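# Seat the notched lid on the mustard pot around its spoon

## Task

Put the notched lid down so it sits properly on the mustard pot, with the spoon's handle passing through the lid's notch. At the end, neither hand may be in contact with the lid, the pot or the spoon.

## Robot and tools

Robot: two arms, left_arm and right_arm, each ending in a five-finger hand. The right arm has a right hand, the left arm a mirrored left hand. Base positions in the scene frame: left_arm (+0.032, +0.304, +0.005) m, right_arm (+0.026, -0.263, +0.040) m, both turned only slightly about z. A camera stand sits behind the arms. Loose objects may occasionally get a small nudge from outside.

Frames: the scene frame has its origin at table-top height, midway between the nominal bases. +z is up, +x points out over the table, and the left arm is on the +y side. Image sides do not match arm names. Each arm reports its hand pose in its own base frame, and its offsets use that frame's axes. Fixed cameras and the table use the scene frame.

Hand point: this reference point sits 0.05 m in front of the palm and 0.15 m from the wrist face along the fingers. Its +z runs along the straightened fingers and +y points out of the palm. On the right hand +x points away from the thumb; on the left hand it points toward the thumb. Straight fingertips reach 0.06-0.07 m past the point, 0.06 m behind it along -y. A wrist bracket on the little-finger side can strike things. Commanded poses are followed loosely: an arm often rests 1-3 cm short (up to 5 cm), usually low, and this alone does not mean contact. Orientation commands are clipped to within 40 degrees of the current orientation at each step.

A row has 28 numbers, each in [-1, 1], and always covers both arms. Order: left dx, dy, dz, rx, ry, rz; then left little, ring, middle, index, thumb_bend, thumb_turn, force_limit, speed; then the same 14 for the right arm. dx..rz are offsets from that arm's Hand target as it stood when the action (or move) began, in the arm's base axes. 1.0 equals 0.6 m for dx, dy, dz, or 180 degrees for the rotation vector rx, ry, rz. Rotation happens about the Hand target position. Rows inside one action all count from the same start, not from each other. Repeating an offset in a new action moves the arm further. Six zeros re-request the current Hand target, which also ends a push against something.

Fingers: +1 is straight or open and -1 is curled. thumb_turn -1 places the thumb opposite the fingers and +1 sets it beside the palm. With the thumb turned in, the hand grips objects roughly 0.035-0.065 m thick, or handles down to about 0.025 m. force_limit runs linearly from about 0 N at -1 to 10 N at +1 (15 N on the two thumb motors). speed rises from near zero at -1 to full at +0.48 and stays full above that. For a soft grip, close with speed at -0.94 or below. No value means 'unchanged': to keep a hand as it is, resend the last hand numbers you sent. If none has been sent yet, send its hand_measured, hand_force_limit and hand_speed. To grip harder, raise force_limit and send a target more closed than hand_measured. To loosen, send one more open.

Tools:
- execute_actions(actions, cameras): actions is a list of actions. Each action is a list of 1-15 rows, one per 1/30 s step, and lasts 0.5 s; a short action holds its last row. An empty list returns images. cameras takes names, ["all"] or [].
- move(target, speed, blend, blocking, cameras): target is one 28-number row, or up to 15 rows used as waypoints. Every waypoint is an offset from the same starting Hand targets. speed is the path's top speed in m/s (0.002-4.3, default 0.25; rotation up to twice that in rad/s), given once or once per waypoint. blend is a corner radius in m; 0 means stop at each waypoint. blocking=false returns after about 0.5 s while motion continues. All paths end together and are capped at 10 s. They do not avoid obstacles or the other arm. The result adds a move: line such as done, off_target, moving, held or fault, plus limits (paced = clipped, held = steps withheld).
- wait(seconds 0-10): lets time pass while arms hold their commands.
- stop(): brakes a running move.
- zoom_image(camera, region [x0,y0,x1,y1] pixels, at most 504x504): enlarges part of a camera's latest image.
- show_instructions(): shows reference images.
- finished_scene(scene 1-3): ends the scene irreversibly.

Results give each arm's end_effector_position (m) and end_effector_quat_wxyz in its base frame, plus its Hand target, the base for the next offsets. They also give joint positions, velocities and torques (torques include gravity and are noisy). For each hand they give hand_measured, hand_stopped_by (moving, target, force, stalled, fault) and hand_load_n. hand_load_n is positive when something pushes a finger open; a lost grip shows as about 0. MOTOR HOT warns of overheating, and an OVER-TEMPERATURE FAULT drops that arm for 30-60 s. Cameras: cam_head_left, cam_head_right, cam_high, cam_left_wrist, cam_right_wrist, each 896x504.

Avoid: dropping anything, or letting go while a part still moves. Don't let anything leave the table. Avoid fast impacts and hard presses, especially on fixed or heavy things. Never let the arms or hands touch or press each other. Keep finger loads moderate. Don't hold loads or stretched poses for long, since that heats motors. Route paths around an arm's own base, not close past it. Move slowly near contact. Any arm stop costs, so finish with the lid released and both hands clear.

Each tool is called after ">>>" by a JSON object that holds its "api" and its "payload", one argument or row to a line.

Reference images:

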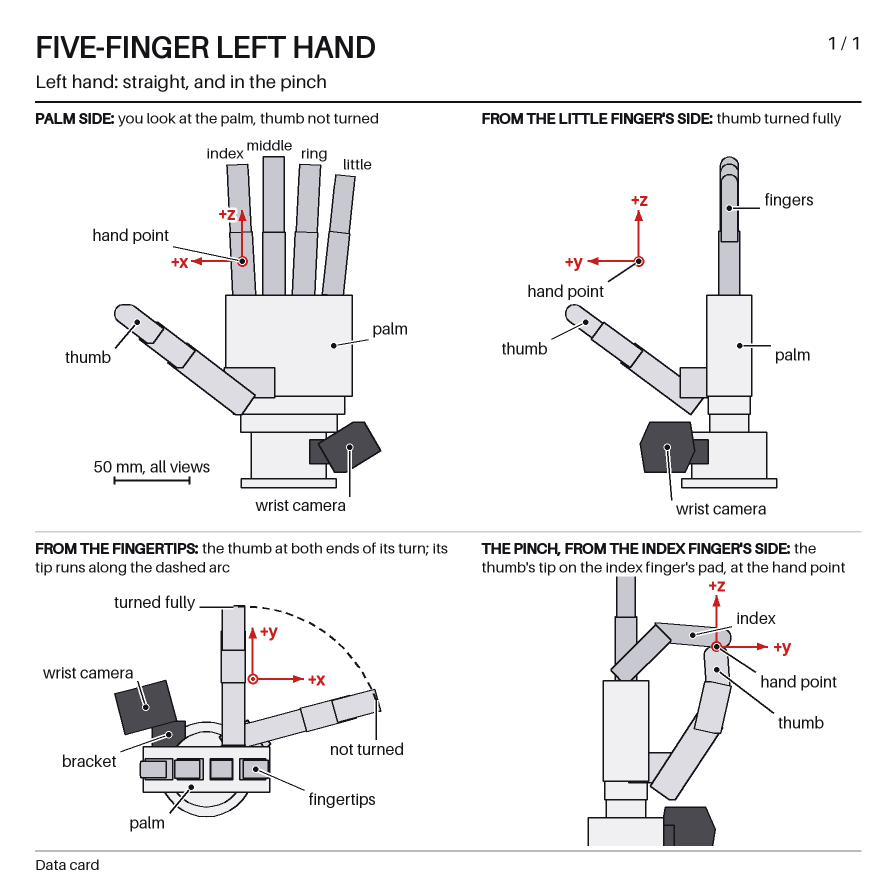

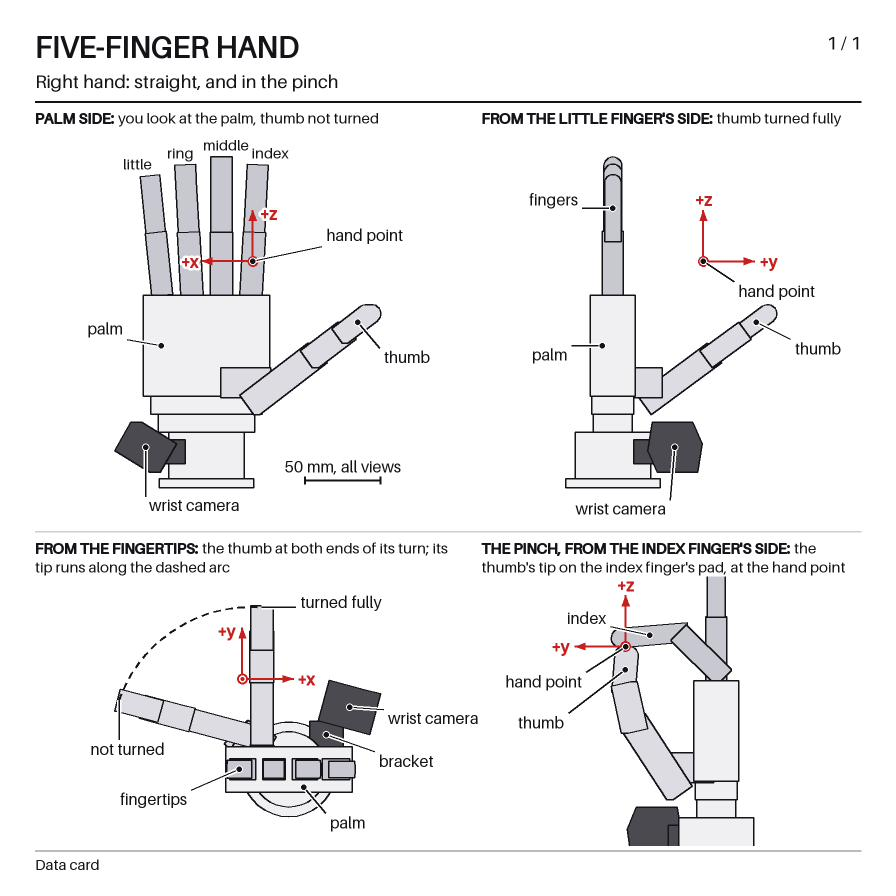

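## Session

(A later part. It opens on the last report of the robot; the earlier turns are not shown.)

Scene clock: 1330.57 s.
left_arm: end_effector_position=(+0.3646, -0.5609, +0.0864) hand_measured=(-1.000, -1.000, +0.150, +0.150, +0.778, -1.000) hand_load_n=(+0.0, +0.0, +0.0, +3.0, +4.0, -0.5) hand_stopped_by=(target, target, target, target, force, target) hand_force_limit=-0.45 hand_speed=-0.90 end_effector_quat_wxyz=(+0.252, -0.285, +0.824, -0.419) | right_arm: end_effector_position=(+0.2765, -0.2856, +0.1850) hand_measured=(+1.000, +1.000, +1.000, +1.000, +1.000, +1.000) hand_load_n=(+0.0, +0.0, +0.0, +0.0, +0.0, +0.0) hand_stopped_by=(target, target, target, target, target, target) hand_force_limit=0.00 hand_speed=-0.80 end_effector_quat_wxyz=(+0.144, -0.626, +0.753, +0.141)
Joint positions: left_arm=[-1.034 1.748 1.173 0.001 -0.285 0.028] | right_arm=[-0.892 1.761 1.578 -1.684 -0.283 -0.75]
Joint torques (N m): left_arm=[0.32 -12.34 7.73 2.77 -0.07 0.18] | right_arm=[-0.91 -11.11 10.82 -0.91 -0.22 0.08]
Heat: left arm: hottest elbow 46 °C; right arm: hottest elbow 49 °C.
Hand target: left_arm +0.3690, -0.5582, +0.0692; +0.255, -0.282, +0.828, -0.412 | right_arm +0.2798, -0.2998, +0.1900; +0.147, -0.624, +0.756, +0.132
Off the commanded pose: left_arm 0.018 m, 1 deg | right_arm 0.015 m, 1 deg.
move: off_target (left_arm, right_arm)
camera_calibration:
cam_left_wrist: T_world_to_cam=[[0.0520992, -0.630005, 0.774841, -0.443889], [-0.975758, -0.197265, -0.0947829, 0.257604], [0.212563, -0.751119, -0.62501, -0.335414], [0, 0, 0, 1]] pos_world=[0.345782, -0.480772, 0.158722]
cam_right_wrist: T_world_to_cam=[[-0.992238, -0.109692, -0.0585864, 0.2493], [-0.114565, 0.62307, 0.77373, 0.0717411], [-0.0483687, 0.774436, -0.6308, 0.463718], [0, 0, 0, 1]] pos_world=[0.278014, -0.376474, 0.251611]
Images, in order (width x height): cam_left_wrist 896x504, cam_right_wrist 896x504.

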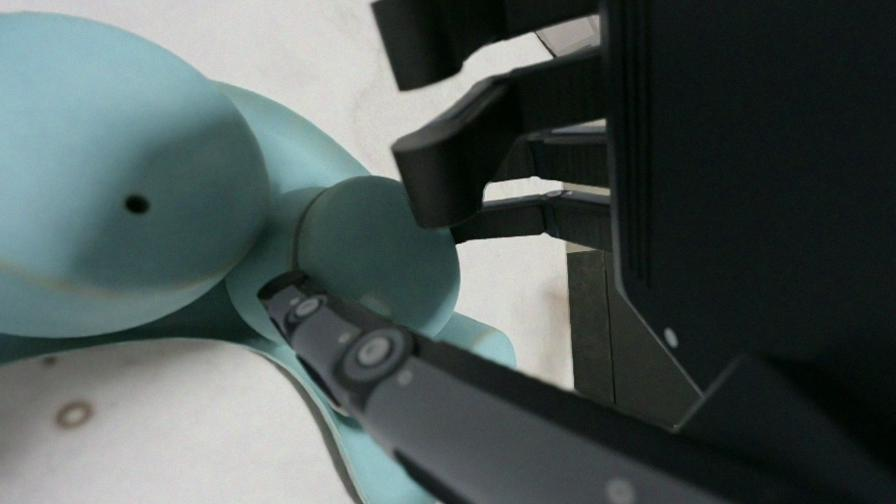

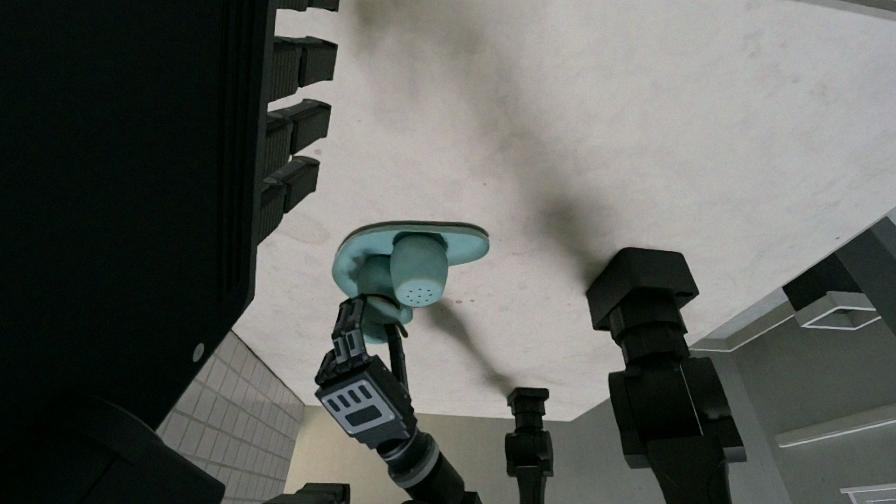

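>>> {"api": "move", "payload": {
  "target": [
    [0.0,0.0,0.05,0,0,0,-1,-1,0.15,0.15,0.6,-1,-0.45,-0.9,0,0,0,0,0,0,1,1,1,1,1,1,0,-0.8],
    [-0.0025,0.0027,0.07,0,0,0,-1,-1,0.15,0.15,0.6,-1,-0.45,-0.9,0,0,0,0,0,0,1,1,1,1,1,1,0,-0.8],
    [-0.0025,0.0027,0.02,0,0,0,-1,-1,0.15,0.15,0.6,-1,-0.45,-0.9,0,0,0,0,0,0,1,1,1,1,1,1,0,-0.8]
  ],
  "speed": 0.06,
  "cameras": ["cam_left_wrist","cam_right_wrist"]
}}

>>> {"api": "zoom_image", "payload": {
  "camera": "cam_right_wrist",
  "region": [345, 280, 425, 360]
}}

>>> {"api": "zoom_image", "payload": {
  "camera": "cam_left_wrist",
  "region": [240, 160, 480, 380]
}}

Scene clock: 1350.73 s.
left_arm: end_effector_position=(+0.3618, -0.5561, +0.0888) hand_measured=(-1.000, -1.000, +0.150, +0.150, +0.778, -1.000) hand_load_n=(+0.0, +0.0, +0.0, +3.0, +3.5, +0.0) hand_stopped_by=(target, target, target, target, force, target) hand_force_limit=-0.45 hand_speed=-0.90 end_effector_quat_wxyz=(+0.250, -0.285, +0.829, -0.412) | right_arm: end_effector_position=(+0.2765, -0.2856, +0.1850) hand_measured=(+1.000, +1.000, +1.000, +1.000, +1.000, +1.000) hand_load_n=(+0.0, -0.5, +0.0, +0.0, +0.0, +0.0) hand_stopped_by=(target, target, target, target, target, target) hand_force_limit=0.00 hand_speed=-0.80 end_effector_quat_wxyz=(+0.144, -0.626, +0.753, +0.141)
Joint positions: left_arm=[-1.034 1.735 1.173 -0.03 -0.285 0.028] | right_arm=[-0.892 1.761 1.578 -1.684 -0.283 -0.75]
Joint torques (N m): left_arm=[0.26 -12.92 8.31 2.96 -0.1 0.17] | right_arm=[-1.08 -10.99 10.8 -0.77 -0.23 0.1]
Heat: left arm: hottest elbow 47 °C; right arm: hottest elbow 49 °C.
Hand target: left_arm +0.3675, -0.5566, +0.0812; +0.255, -0.282, +0.828, -0.412 | right_arm +0.2798, -0.2998, +0.1900; +0.147, -0.624, +0.756, +0.132
Off the commanded pose: left_arm 0.010 m, 1 deg | right_arm 0.015 m, 1 deg.
move: off_target (right_arm)
camera_calibration:
cam_left_wrist: T_world_to_cam=[[0.059129, -0.641838, 0.764557, -0.450866], [-0.976593, -0.195865, -0.0888993, 0.256527], [0.206809, -0.741404, -0.638396, -0.321049], [0, 0, 0, 1]] pos_world=[0.343578, -0.477166, 0.162562]
cam_right_wrist: T_world_to_cam=[[-0.992238, -0.109692, -0.0585864, 0.2493], [-0.114565, 0.62307, 0.77373, 0.0717411], [-0.0483687, 0.774436, -0.6308, 0.463718], [0, 0, 0, 1]] pos_world=[0.278014, -0.376474, 0.251611]
Images, in order (width x height): cam_left_wrist 896x504, cam_right_wrist 896x504.

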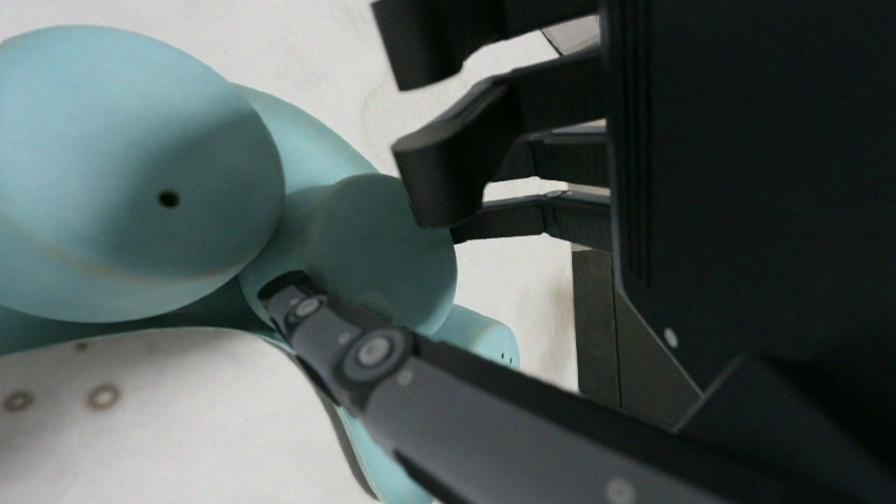

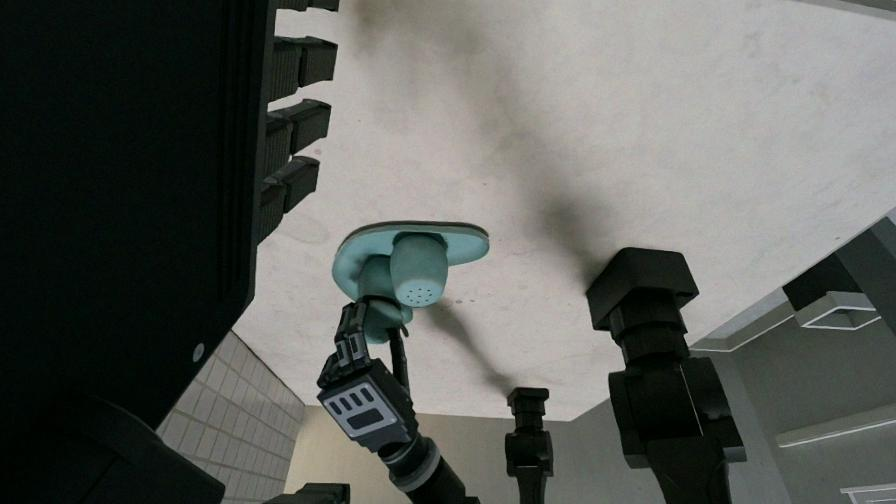

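Scaled by 6.300 from the camera's 896x504 image, which has a finer 1280x720 frame.

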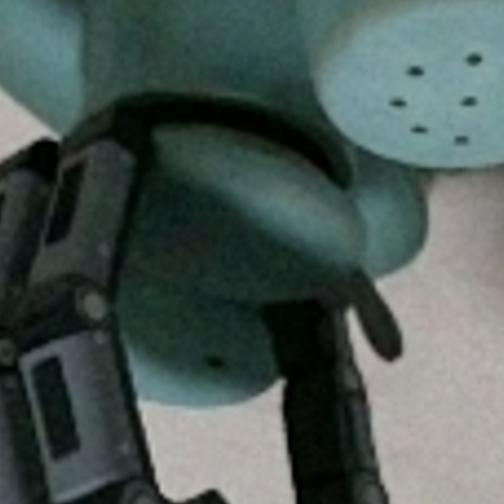

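Scaled by 2.100 from the camera's 896x504 image, which has a finer 1280x720 frame.

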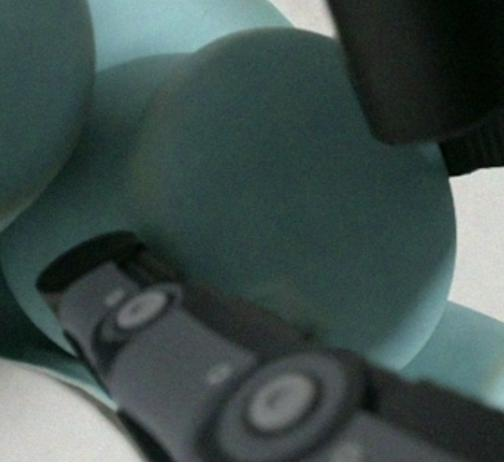

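>>> {"api": "move", "payload": {
  "target": [
    [-0.0142,-0.0152,0.035,0,0,0,-1,-1,0.15,0.15,0.6,-1,-0.45,-0.9,0,0,0,0,0,0,1,1,1,1,1,1,0,-0.8],
    [-0.0142,-0.0152,0.002,0,0,0,-1,-1,0.15,0.15,0.6,-1,-0.45,-0.9,0,0,0,0,0,0,1,1,1,1,1,1,0,-0.8]
  ],
  "speed": 0.06,
  "cameras": ["cam_left_wrist","cam_right_wrist"]
}}

>>> {"api": "zoom_image", "payload": {
  "camera": "cam_right_wrist",
  "region": [345, 280, 425, 360]
}}

>>> {"api": "zoom_image", "payload": {
  "camera": "cam_left_wrist",
  "region": [240, 160, 480, 380]
}}

Scene clock: 1369.37 s.
left_arm: end_effector_position=(+0.3603, -0.5546, +0.0866) hand_measured=(-1.000, -1.000, +0.150, +0.150, +0.778, -1.000) hand_load_n=(+0.5, +0.0, +0.5, +2.5, +4.0, -0.5) hand_stopped_by=(target, target, target, target, force, target) hand_force_limit=-0.45 hand_speed=-0.90 end_effector_quat_wxyz=(+0.256, -0.286, +0.830, -0.405) | right_arm: end_effector_position=(+0.2765, -0.2856, +0.1850) hand_measured=(+1.000, +1.000, +1.000, +1.000, +1.000, +1.000) hand_load_n=(+0.0, +0.0, +0.0, +0.0, +0.0, +0.0) hand_stopped_by=(target, target, target, target, target, target) hand_force_limit=0.00 hand_speed=-0.80 end_effector_quat_wxyz=(+0.144, -0.626, +0.753, +0.141)
Joint positions: left_arm=[-1.04 1.737 1.173 -0.039 -0.304 0.028] | right_arm=[-0.892 1.761 1.578 -1.684 -0.283 -0.75]
Joint torques (N m): left_arm=[-1.03 -12.51 9.28 2.81 -0.11 0.03] | right_arm=[-0.97 -10.11 11.02 -0.7 -0.17 0.05]
Heat: left arm: hottest elbow 47 °C; right arm: hottest elbow 49 °C.
Hand target: left_arm +0.3590, -0.5658, +0.0825; +0.255, -0.282, +0.828, -0.412 | right_arm +0.2798, -0.2998, +0.1900; +0.147, -0.624, +0.756, +0.132
Off the commanded pose: left_arm 0.012 m, 1 deg | right_arm 0.015 m, 1 deg.
move: off_target (left_arm, right_arm)
camera_calibration:
cam_left_wrist: T_world_to_cam=[[0.062143, -0.651746, 0.755887, -0.45393], [-0.974432, -0.203462, -0.0953206, 0.250841], [0.215919, -0.730637, -0.647725, -0.31758], [0, 0, 0, 1]] pos_world=[0.341207, -0.476846, 0.161325]
cam_right_wrist: T_world_to_cam=[[-0.992238, -0.109692, -0.0585864, 0.2493], [-0.114565, 0.62307, 0.77373, 0.0717411], [-0.0483687, 0.774436, -0.6308, 0.463718], [0, 0, 0, 1]] pos_world=[0.278014, -0.376474, 0.251611]
Images, in order (width x height): cam_left_wrist 896x504, cam_right_wrist 896x504.

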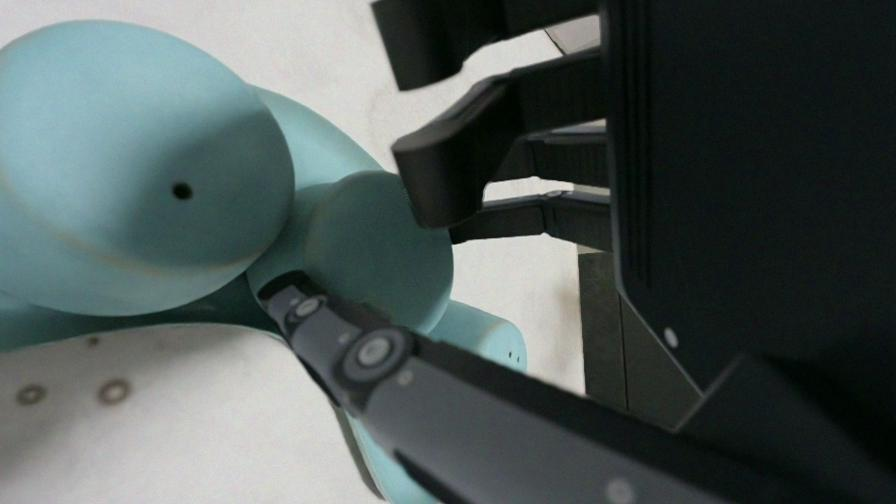

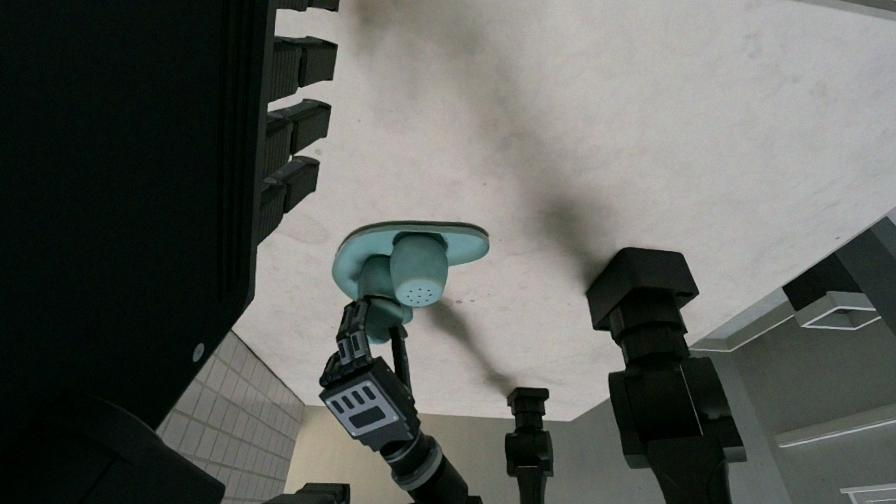

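Scaled by 6.300 from the camera's 896x504 image, which has a finer 1280x720 frame.

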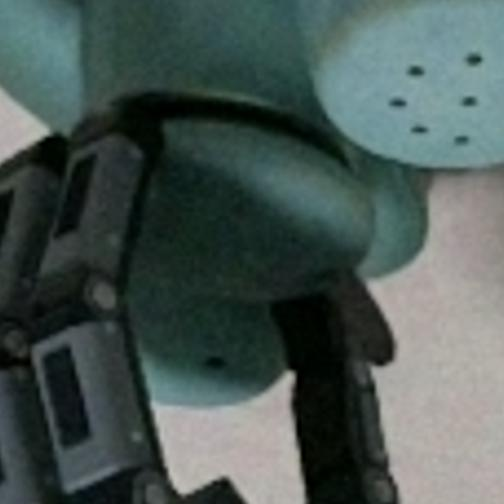

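Scaled by 2.100 from the camera's 896x504 image, which has a finer 1280x720 frame.

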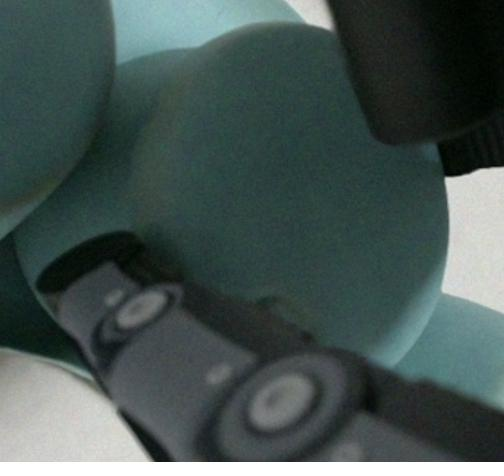

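>>> {"api": "move", "payload": {
  "target": [
    [0,0,0.04,0,0,0,-1,-1,0.15,0.15,0.6,-1,-0.45,-0.9,0,0,0,0,0,0,1,1,1,1,1,1,0,-0.8],
    [0.01,0.009,0.12,0,0,0,-1,-1,0.15,0.15,0.6,-1,-0.45,-0.9,0,0,0,0,0,0,1,1,1,1,1,1,0,-0.8],
    [-0.06,-0.04,0.18,0,0,0,-1,-1,0.15,0.15,0.6,-1,-0.45,-0.9,0,0,0,0,0,0,1,1,1,1,1,1,0,-0.8]
  ],
  "speed": 0.1,
  "cameras": ["cam_left_wrist","cam_right_wrist"]
}}

>>> {"api": "zoom_image", "payload": {
  "camera": "cam_right_wrist",
  "region": [335, 260, 415, 340]
}}

>>> {"api": "zoom_image", "payload": {
  "camera": "cam_left_wrist",
  "region": [160, 120, 320, 300]
}}

Scene clock: 1392.43 s.
left_arm: end_effector_position=(+0.3164, -0.5672, +0.1451) hand_measured=(-1.000, -1.000, +0.150, +0.150, +0.778, -1.000) hand_load_n=(+0.0, +0.0, +0.5, +3.0, +3.5, +0.0) hand_stopped_by=(target, target, target, target, force, target) hand_force_limit=-0.45 hand_speed=-0.90 end_effector_quat_wxyz=(+0.254, -0.274, +0.847, -0.377) | right_arm: end_effector_position=(+0.2765, -0.2856, +0.1850) hand_measured=(+1.000, +1.000, +1.000, +1.000, +1.000, +1.000) hand_load_n=(+0.0, +0.0, +0.0, +0.0, +0.0, +0.0) hand_stopped_by=(target, target, target, target, target, target) hand_force_limit=0.00 hand_speed=-0.80 end_effector_quat_wxyz=(+0.144, -0.626, +0.753, +0.141)
Joint positions: left_arm=[-1.124 1.663 1.282 -0.3 -0.367 -0.003] | right_arm=[-0.892 1.761 1.578 -1.684 -0.283 -0.75]
Joint torques (N m): left_arm=[-0.03 -15.21 14.3 1.52 -0.2 -0.14] | right_arm=[-1.49 -10.23 10.84 -0.87 -0.2 0.11]
Heat: left arm: hottest elbow 48 °C; right arm: hottest elbow 49 °C.
Hand target: left_arm +0.3231, -0.5896, +0.1904; +0.255, -0.282, +0.828, -0.411 | right_arm +0.2798, -0.2998, +0.1900; +0.147, -0.624, +0.756, +0.132
Off the commanded pose: left_arm 0.051 m, 5 deg | right_arm 0.015 m, 1 deg.
move: off_target (left_arm, right_arm)
camera_calibration:
cam_left_wrist: T_world_to_cam=[[0.0655293, -0.701626, 0.709526, -0.526271], [-0.979274, -0.181784, -0.0893176, 0.223983], [0.191648, -0.688967, -0.698996, -0.240652], [0, 0, 0, 1]] pos_world=[0.299948, -0.49433, 0.225194]
cam_right_wrist: T_world_to_cam=[[-0.992238, -0.109692, -0.0585864, 0.2493], [-0.114565, 0.62307, 0.77373, 0.0717411], [-0.0483687, 0.774436, -0.6308, 0.463718], [0, 0, 0, 1]] pos_world=[0.278014, -0.376474, 0.251611]
Images, in order (width x height): cam_left_wrist 896x504, cam_right_wrist 896x504.

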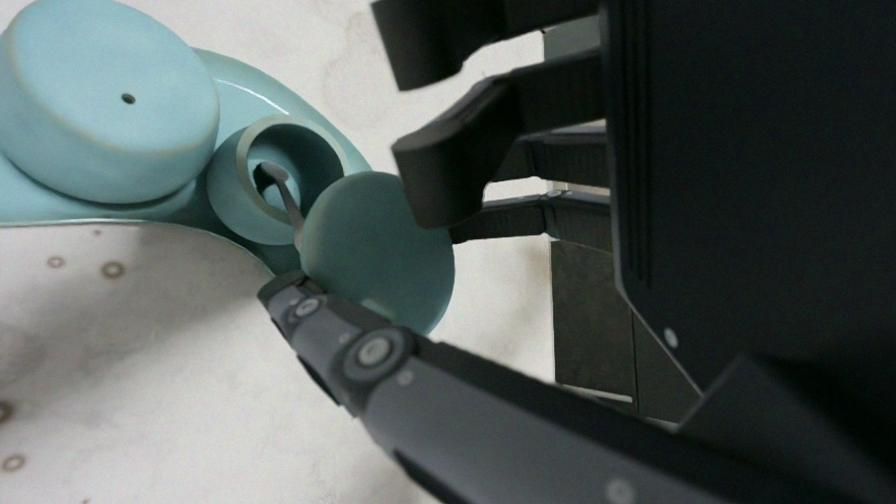

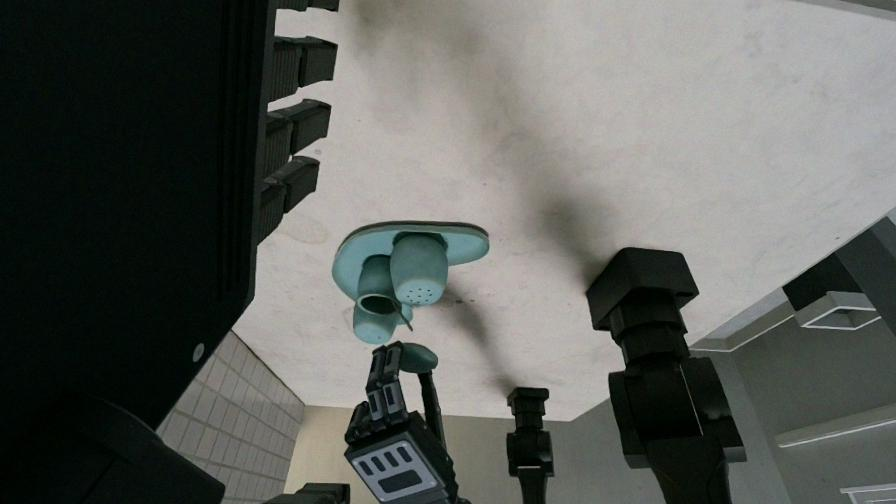

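Scaled by 6.300 from the camera's 896x504 image, which has a finer 1280x720 frame.

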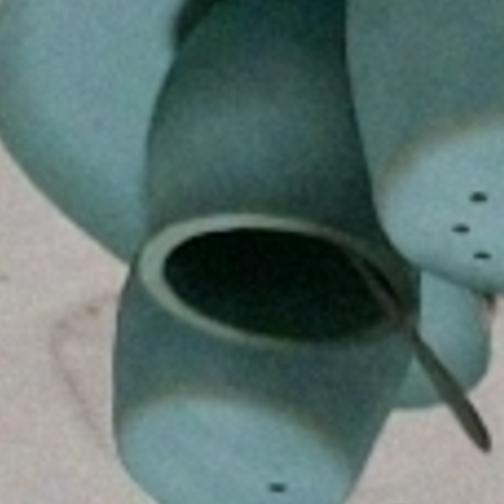

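Scaled by 2.800 from the camera's 896x504 image, which has a finer 1280x720 frame.

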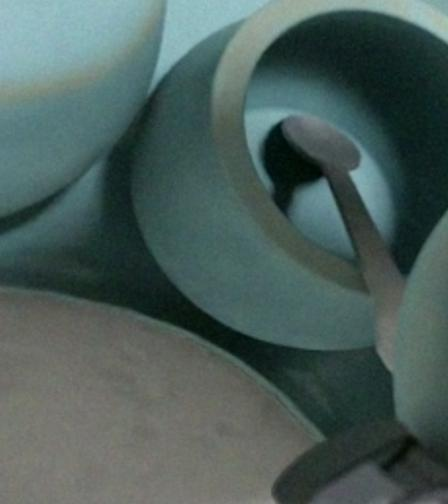

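>>> {"api": "move", "payload": {
  "target": [
    [0.03,0.02,0.01,0,0,0.12,-1,-1,0.15,0.15,0.6,-1,-0.45,-0.9,0,0,0,0,0,0,1,1,1,1,1,1,0,-0.8],
    [0.0807,0.0527,-0.02,0,0,0.158,-1,-1,0.15,0.15,0.6,-1,-0.45,-0.9,0,0,0,0,0,0,1,1,1,1,1,1,0,-0.8],
    [0.0807,0.0527,-0.126,0,0,0.158,-1,-1,0.15,0.15,0.6,-1,-0.45,-0.9,0,0,0,0,0,0,1,1,1,1,1,1,0,-0.8]
  ],
  "speed": 0.1,
  "blend": 0.01,
  "cameras": ["cam_left_wrist","cam_right_wrist"]
}}

>>> {"api": "zoom_image", "payload": {
  "camera": "cam_right_wrist",
  "region": [335, 260, 435, 360]
}}

>>> {"api": "zoom_image", "payload": {
  "camera": "cam_left_wrist",
  "region": [180, 160, 380, 380]
}}

Scene clock: 1421.87 s.
left_arm: end_effector_position=(+0.3668, -0.5582, +0.1255) hand_measured=(-1.000, -1.000, +0.150, +0.150, +0.778, -1.000) hand_load_n=(+0.0, +0.0, +0.0, +3.0, +3.0, +0.0) hand_stopped_by=(target, target, target, target, force, target) hand_force_limit=-0.45 hand_speed=-0.90 end_effector_quat_wxyz=(+0.348, -0.469, +0.739, -0.336) | right_arm: end_effector_position=(+0.2765, -0.2856, +0.1850) hand_measured=(+1.000, +1.000, +1.000, +1.000, +1.000, +1.000) hand_load_n=(+0.0, +0.0, +0.5, -0.5, +0.0, -0.5) hand_stopped_by=(target, target, target, target, target, target) hand_force_limit=0.00 hand_speed=-0.80 end_effector_quat_wxyz=(+0.144, -0.626, +0.753, +0.141)
Joint positions: left_arm=[-1.13 1.783 1.384 -0.409 -0.745 -0.38] | right_arm=[-0.892 1.761 1.578 -1.684 -0.283 -0.75]
Joint torques (N m): left_arm=[0.26 -14.1 8.01 2.52 -0.45 -0.13] | right_arm=[-1.2 -10.58 10.82 -0.85 -0.22 0.04]
Heat: left arm: hottest elbow 52 °C; right arm: hottest elbow 50 °C.
Hand target: left_arm +0.3714, -0.5581, +0.1149; +0.348, -0.477, +0.734, -0.336 | right_arm +0.2798, -0.2998, +0.1900; +0.147, -0.624, +0.756, +0.132
Off the commanded pose: left_arm 0.012 m, 1 deg | right_arm 0.015 m, 1 deg.
move: off_target (left_arm, right_arm)
camera_calibration:
cam_left_wrist: T_world_to_cam=[[0.342642, -0.554868, 0.758102, -0.535199], [-0.775039, -0.623011, -0.105696, -0.0459545], [0.530953, -0.551343, -0.643514, -0.312392], [0, 0, 0, 1]] pos_world=[0.31363, -0.49783, 0.19985]
cam_right_wrist: T_world_to_cam=[[-0.992238, -0.109692, -0.0585864, 0.2493], [-0.114565, 0.62307, 0.77373, 0.0717411], [-0.0483687, 0.774436, -0.6308, 0.463718], [0, 0, 0, 1]] pos_world=[0.278014, -0.376474, 0.251611]
Images, in order (width x height): cam_left_wrist 896x504, cam_right_wrist 896x504.

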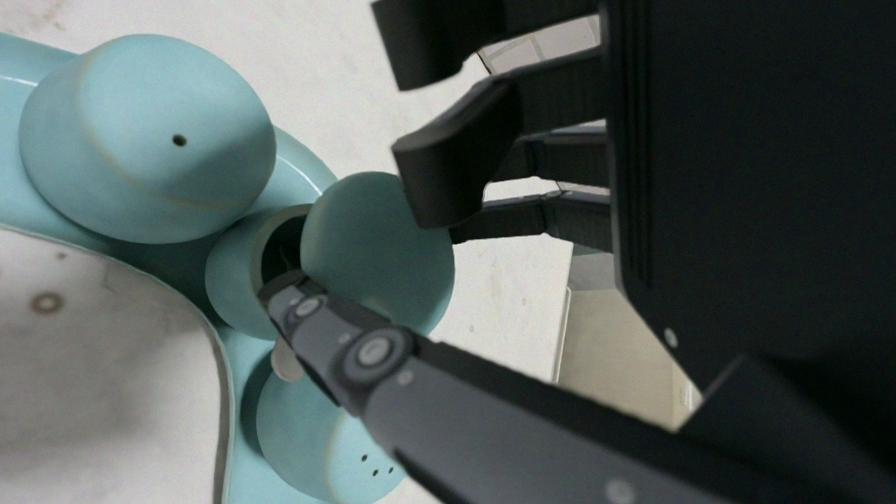

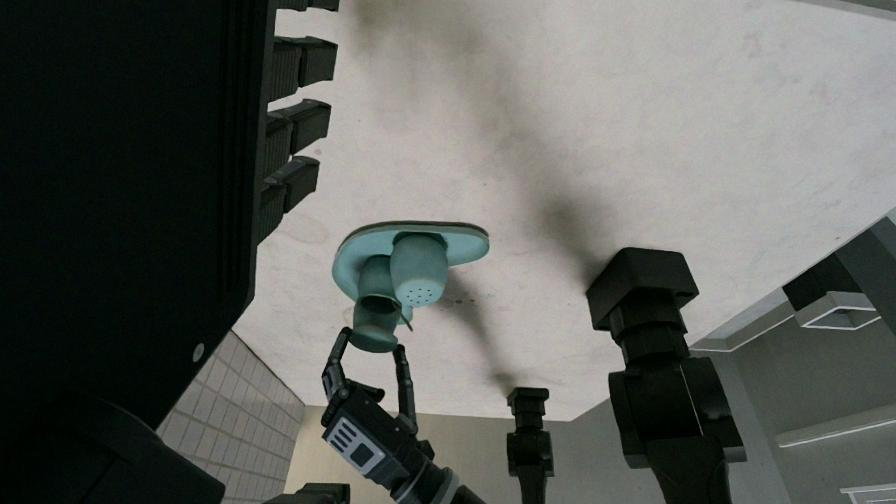

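Scaled by 5.040 from the camera's 896x504 image, which has a finer 1280x720 frame.

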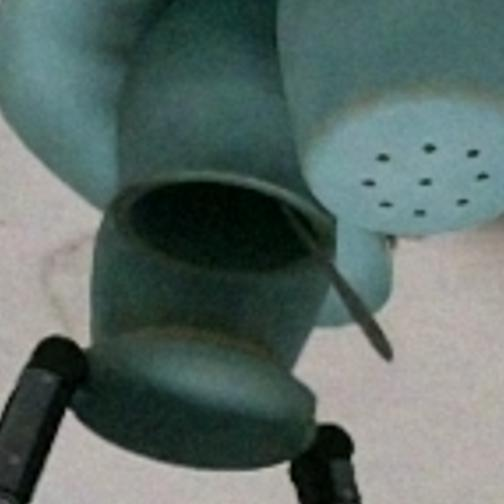

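Scaled by 2.291 from the camera's 896x504 image, which has a finer 1280x720 frame.

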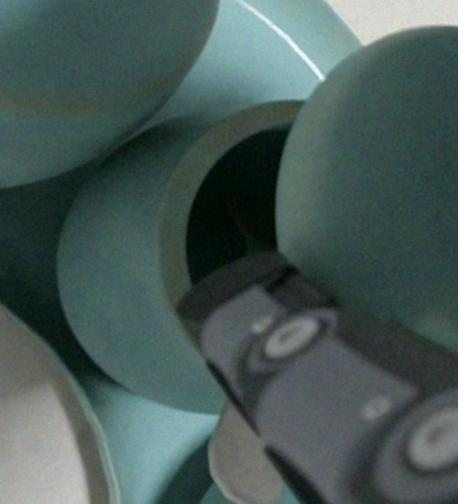

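>>> {"api": "move", "payload": {
  "target": [-0.0025,-0.0033,-0.04,0,0,0,-1,-1,0.15,0.15,0.6,-1,-0.45,-0.9,0,0,0,0,0,0,1,1,1,1,1,1,0,-0.8],
  "speed": 0.06,
  "cameras": ["cam_left_wrist","cam_right_wrist"]
}}

>>> {"api": "zoom_image", "payload": {
  "camera": "cam_right_wrist",
  "region": [345, 280, 425, 360]
}}

>>> {"api": "zoom_image", "payload": {
  "camera": "cam_left_wrist",
  "region": [180, 160, 380, 380]
}}

Scene clock: 1436.70 s.
left_arm: end_effector_position=(+0.3676, -0.5590, +0.1003) hand_measured=(-1.000, -1.000, +0.150, +0.150, +0.778, -1.000) hand_load_n=(+0.0, +0.0, +0.0, +3.0, +3.5, +0.0) hand_stopped_by=(target, target, target, target, force, target) hand_force_limit=-0.45 hand_speed=-0.90 end_effector_quat_wxyz=(+0.349, -0.470, +0.739, -0.335) | right_arm: end_effector_position=(+0.2765, -0.2856, +0.1850) hand_measured=(+1.000, +1.000, +1.000, +1.000, +1.000, +1.000) hand_load_n=(+0.0, +0.0, +0.0, +0.0, +0.0, +0.0) hand_stopped_by=(target, target, target, target, target, target) hand_force_limit=0.00 hand_speed=-0.80 end_effector_quat_wxyz=(+0.144, -0.626, +0.753, +0.141)
Joint positions: left_arm=[-1.13 1.814 1.358 -0.356 -0.747 -0.383] | right_arm=[-0.892 1.761 1.578 -1.684 -0.283 -0.75]
Joint torques (N m): left_arm=[0.03 -13.74 7.88 2.52 -0.45 -0.14] | right_arm=[-0.5 -10.58 10.97 -0.83 -0.2 0.05]
Heat: left arm: hottest elbow 52 °C; right arm: hottest elbow 50 °C.
Hand target: left_arm +0.3699, -0.5601, +0.0907; +0.348, -0.477, +0.734, -0.336 | right_arm +0.2798, -0.2998, +0.1900; +0.147, -0.624, +0.756, +0.132
Off the commanded pose: left_arm 0.010 m, 1 deg | right_arm 0.015 m, 1 deg.
move: off_target (right_arm)
camera_calibration:
cam_left_wrist: T_world_to_cam=[[0.345093, -0.55553, 0.756503, -0.517875], [-0.772975, -0.625408, -0.106655, -0.0504829], [0.532373, -0.547952, -0.645235, -0.32786], [0, 0, 0, 1]] pos_world=[0.314237, -0.498919, 0.174843]
cam_right_wrist: T_world_to_cam=[[-0.992238, -0.109692, -0.0585864, 0.2493], [-0.114565, 0.62307, 0.77373, 0.0717411], [-0.0483687, 0.774436, -0.6308, 0.463718], [0, 0, 0, 1]] pos_world=[0.278014, -0.376474, 0.251611]
Images, in order (width x height): cam_left_wrist 896x504, cam_right_wrist 896x504.

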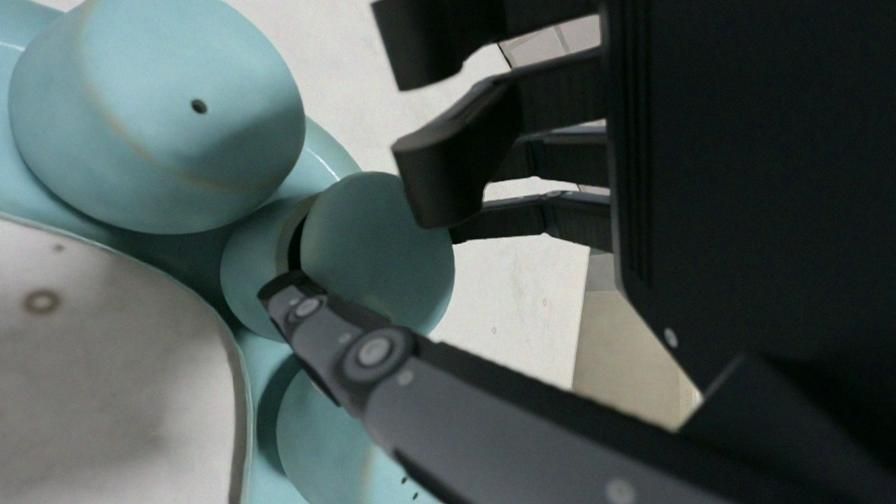

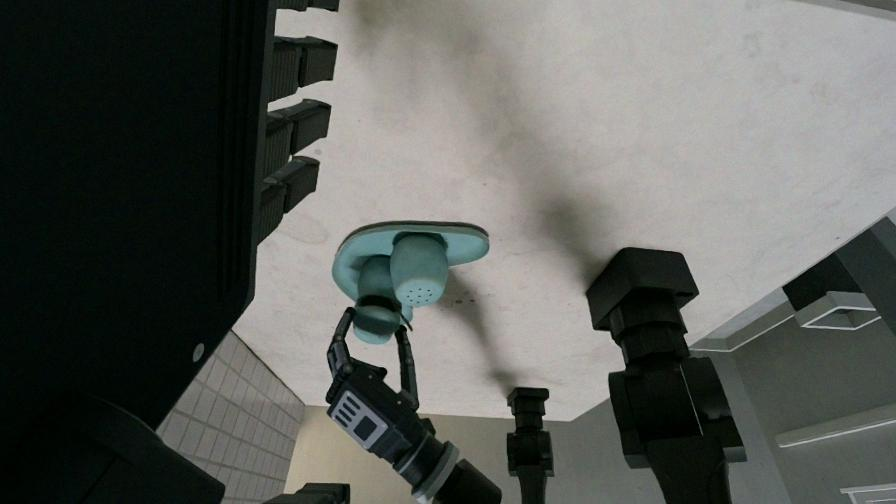

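Scaled by 6.300 from the camera's 896x504 image, which has a finer 1280x720 frame.

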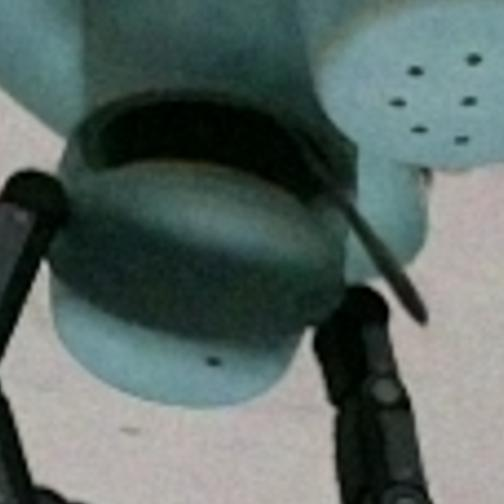

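Scaled by 2.291 from the camera's 896x504 image, which has a finer 1280x720 frame.

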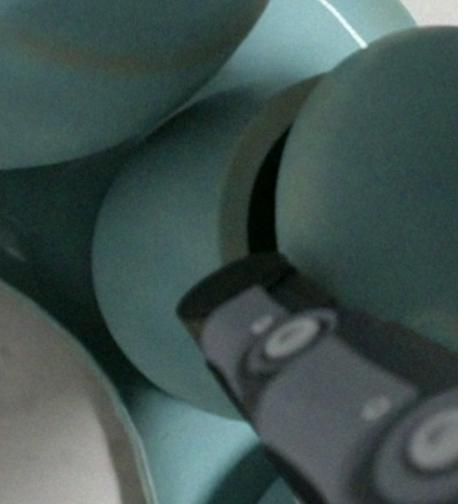

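>>> {"api": "move", "payload": {
  "target": [
    [-0.003,0.0012,0,0,0,0,-1,-1,0.15,0.15,0.6,-1,-0.45,-0.9,0,0,0,0,0,0,1,1,1,1,1,1,0,-0.8],
    [-0.003,0.0012,-0.019,0,0,0,-1,-1,0.15,0.15,0.6,-1,-0.45,-0.9,0,0,0,0,0,0,1,1,1,1,1,1,0,-0.8]
  ],
  "speed": 0.04,
  "cameras": ["cam_left_wrist","cam_right_wrist"]
}}

>>> {"api": "zoom_image", "payload": {
  "camera": "cam_right_wrist",
  "region": [345, 280, 425, 360]
}}

>>> {"api": "zoom_image", "payload": {
  "camera": "cam_left_wrist",
  "region": [180, 160, 380, 380]
}}

Scene clock: 1487.03 s.
left_arm: end_effector_position=(+0.3675, -0.5583, +0.0920) hand_measured=(-1.000, -1.000, +0.150, +0.150, +0.778, -1.000) hand_load_n=(+0.0, +0.0, +0.0, +3.0, +3.5, +0.0) hand_stopped_by=(target, target, target, target, force, target) hand_force_limit=-0.45 hand_speed=-0.90 end_effector_quat_wxyz=(+0.349, -0.471, +0.737, -0.336) | right_arm: end_effector_position=(+0.2765, -0.2856, +0.1850) hand_measured=(+1.000, +1.000, +1.000, +1.000, +1.000, +1.000) hand_load_n=(+0.0, +0.0, +0.0, +0.0, +0.0, +0.0) hand_stopped_by=(target, target, target, target, target, target) hand_force_limit=0.00 hand_speed=-0.80 end_effector_quat_wxyz=(+0.144, -0.626, +0.753, +0.141)
Joint positions: left_arm=[-1.13 1.821 1.342 -0.33 -0.749 -0.386] | right_arm=[-0.892 1.761 1.578 -1.684 -0.283 -0.75]
Joint torques (N m): left_arm=[-0.21 -14.04 7.72 2.41 -0.45 -0.14] | right_arm=[-1.38 -11.05 10.99 -0.88 -0.21 0.07]
Heat: left arm: hottest elbow 50 °C; right arm: hottest elbow 50 °C.
Hand target: left_arm +0.3681, -0.5594, +0.0794; +0.348, -0.477, +0.734, -0.336 | right_arm +0.2798, -0.2998, +0.1900; +0.147, -0.624, +0.756, +0.132
Off the commanded pose: left_arm 0.013 m, 1 deg | right_arm 0.015 m, 1 deg.
move: off_target (left_arm, right_arm)
camera_calibration:
cam_left_wrist: T_world_to_cam=[[0.344918, -0.550978, 0.759905, -0.508888], [-0.771217, -0.627826, -0.10516, -0.0532259], [0.535029, -0.54978, -0.641472, -0.335247], [0, 0, 0, 1]] pos_world=[0.313843, -0.498115, 0.166058]
cam_right_wrist: T_world_to_cam=[[-0.992238, -0.109692, -0.0585864, 0.2493], [-0.114565, 0.62307, 0.77373, 0.0717411], [-0.0483687, 0.774436, -0.6308, 0.463718], [0, 0, 0, 1]] pos_world=[0.278014, -0.376474, 0.251611]
Images, in order (width x height): cam_left_wrist 896x504, cam_right_wrist 896x504.

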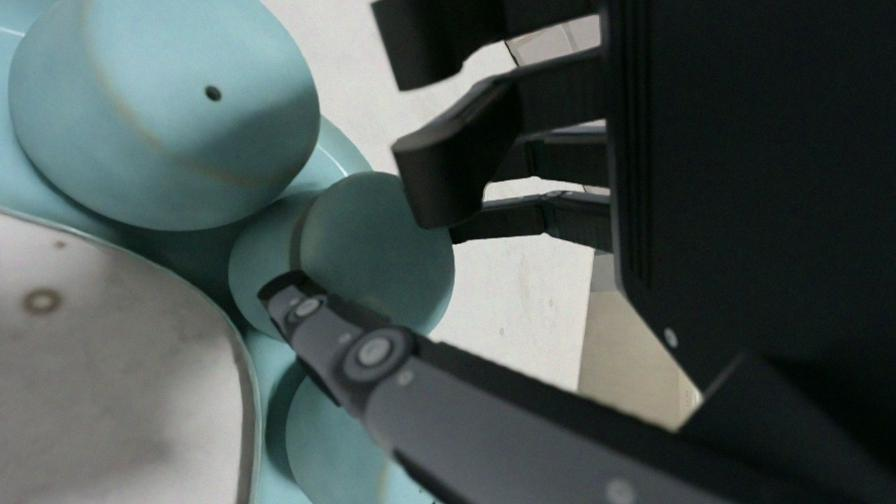

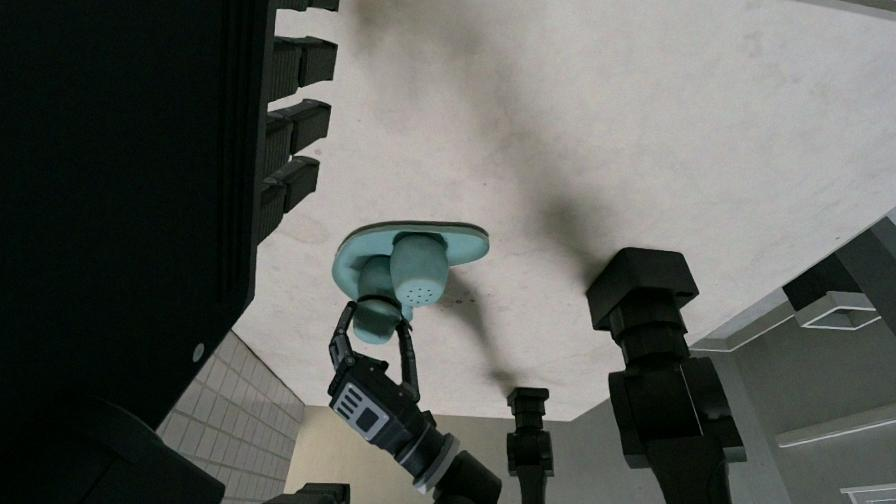

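Scaled by 6.300 from the camera's 896x504 image, which has a finer 1280x720 frame.

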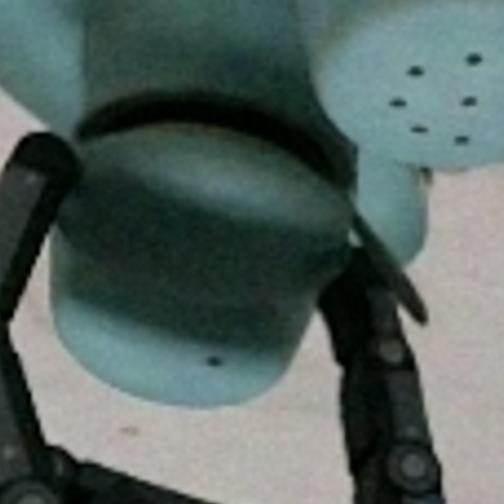

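Scaled by 2.291 from the camera's 896x504 image, which has a finer 1280x720 frame.

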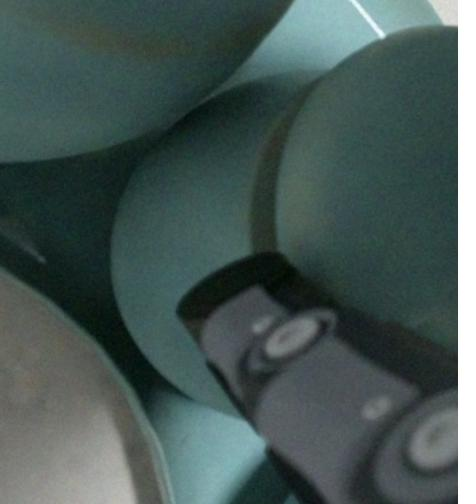

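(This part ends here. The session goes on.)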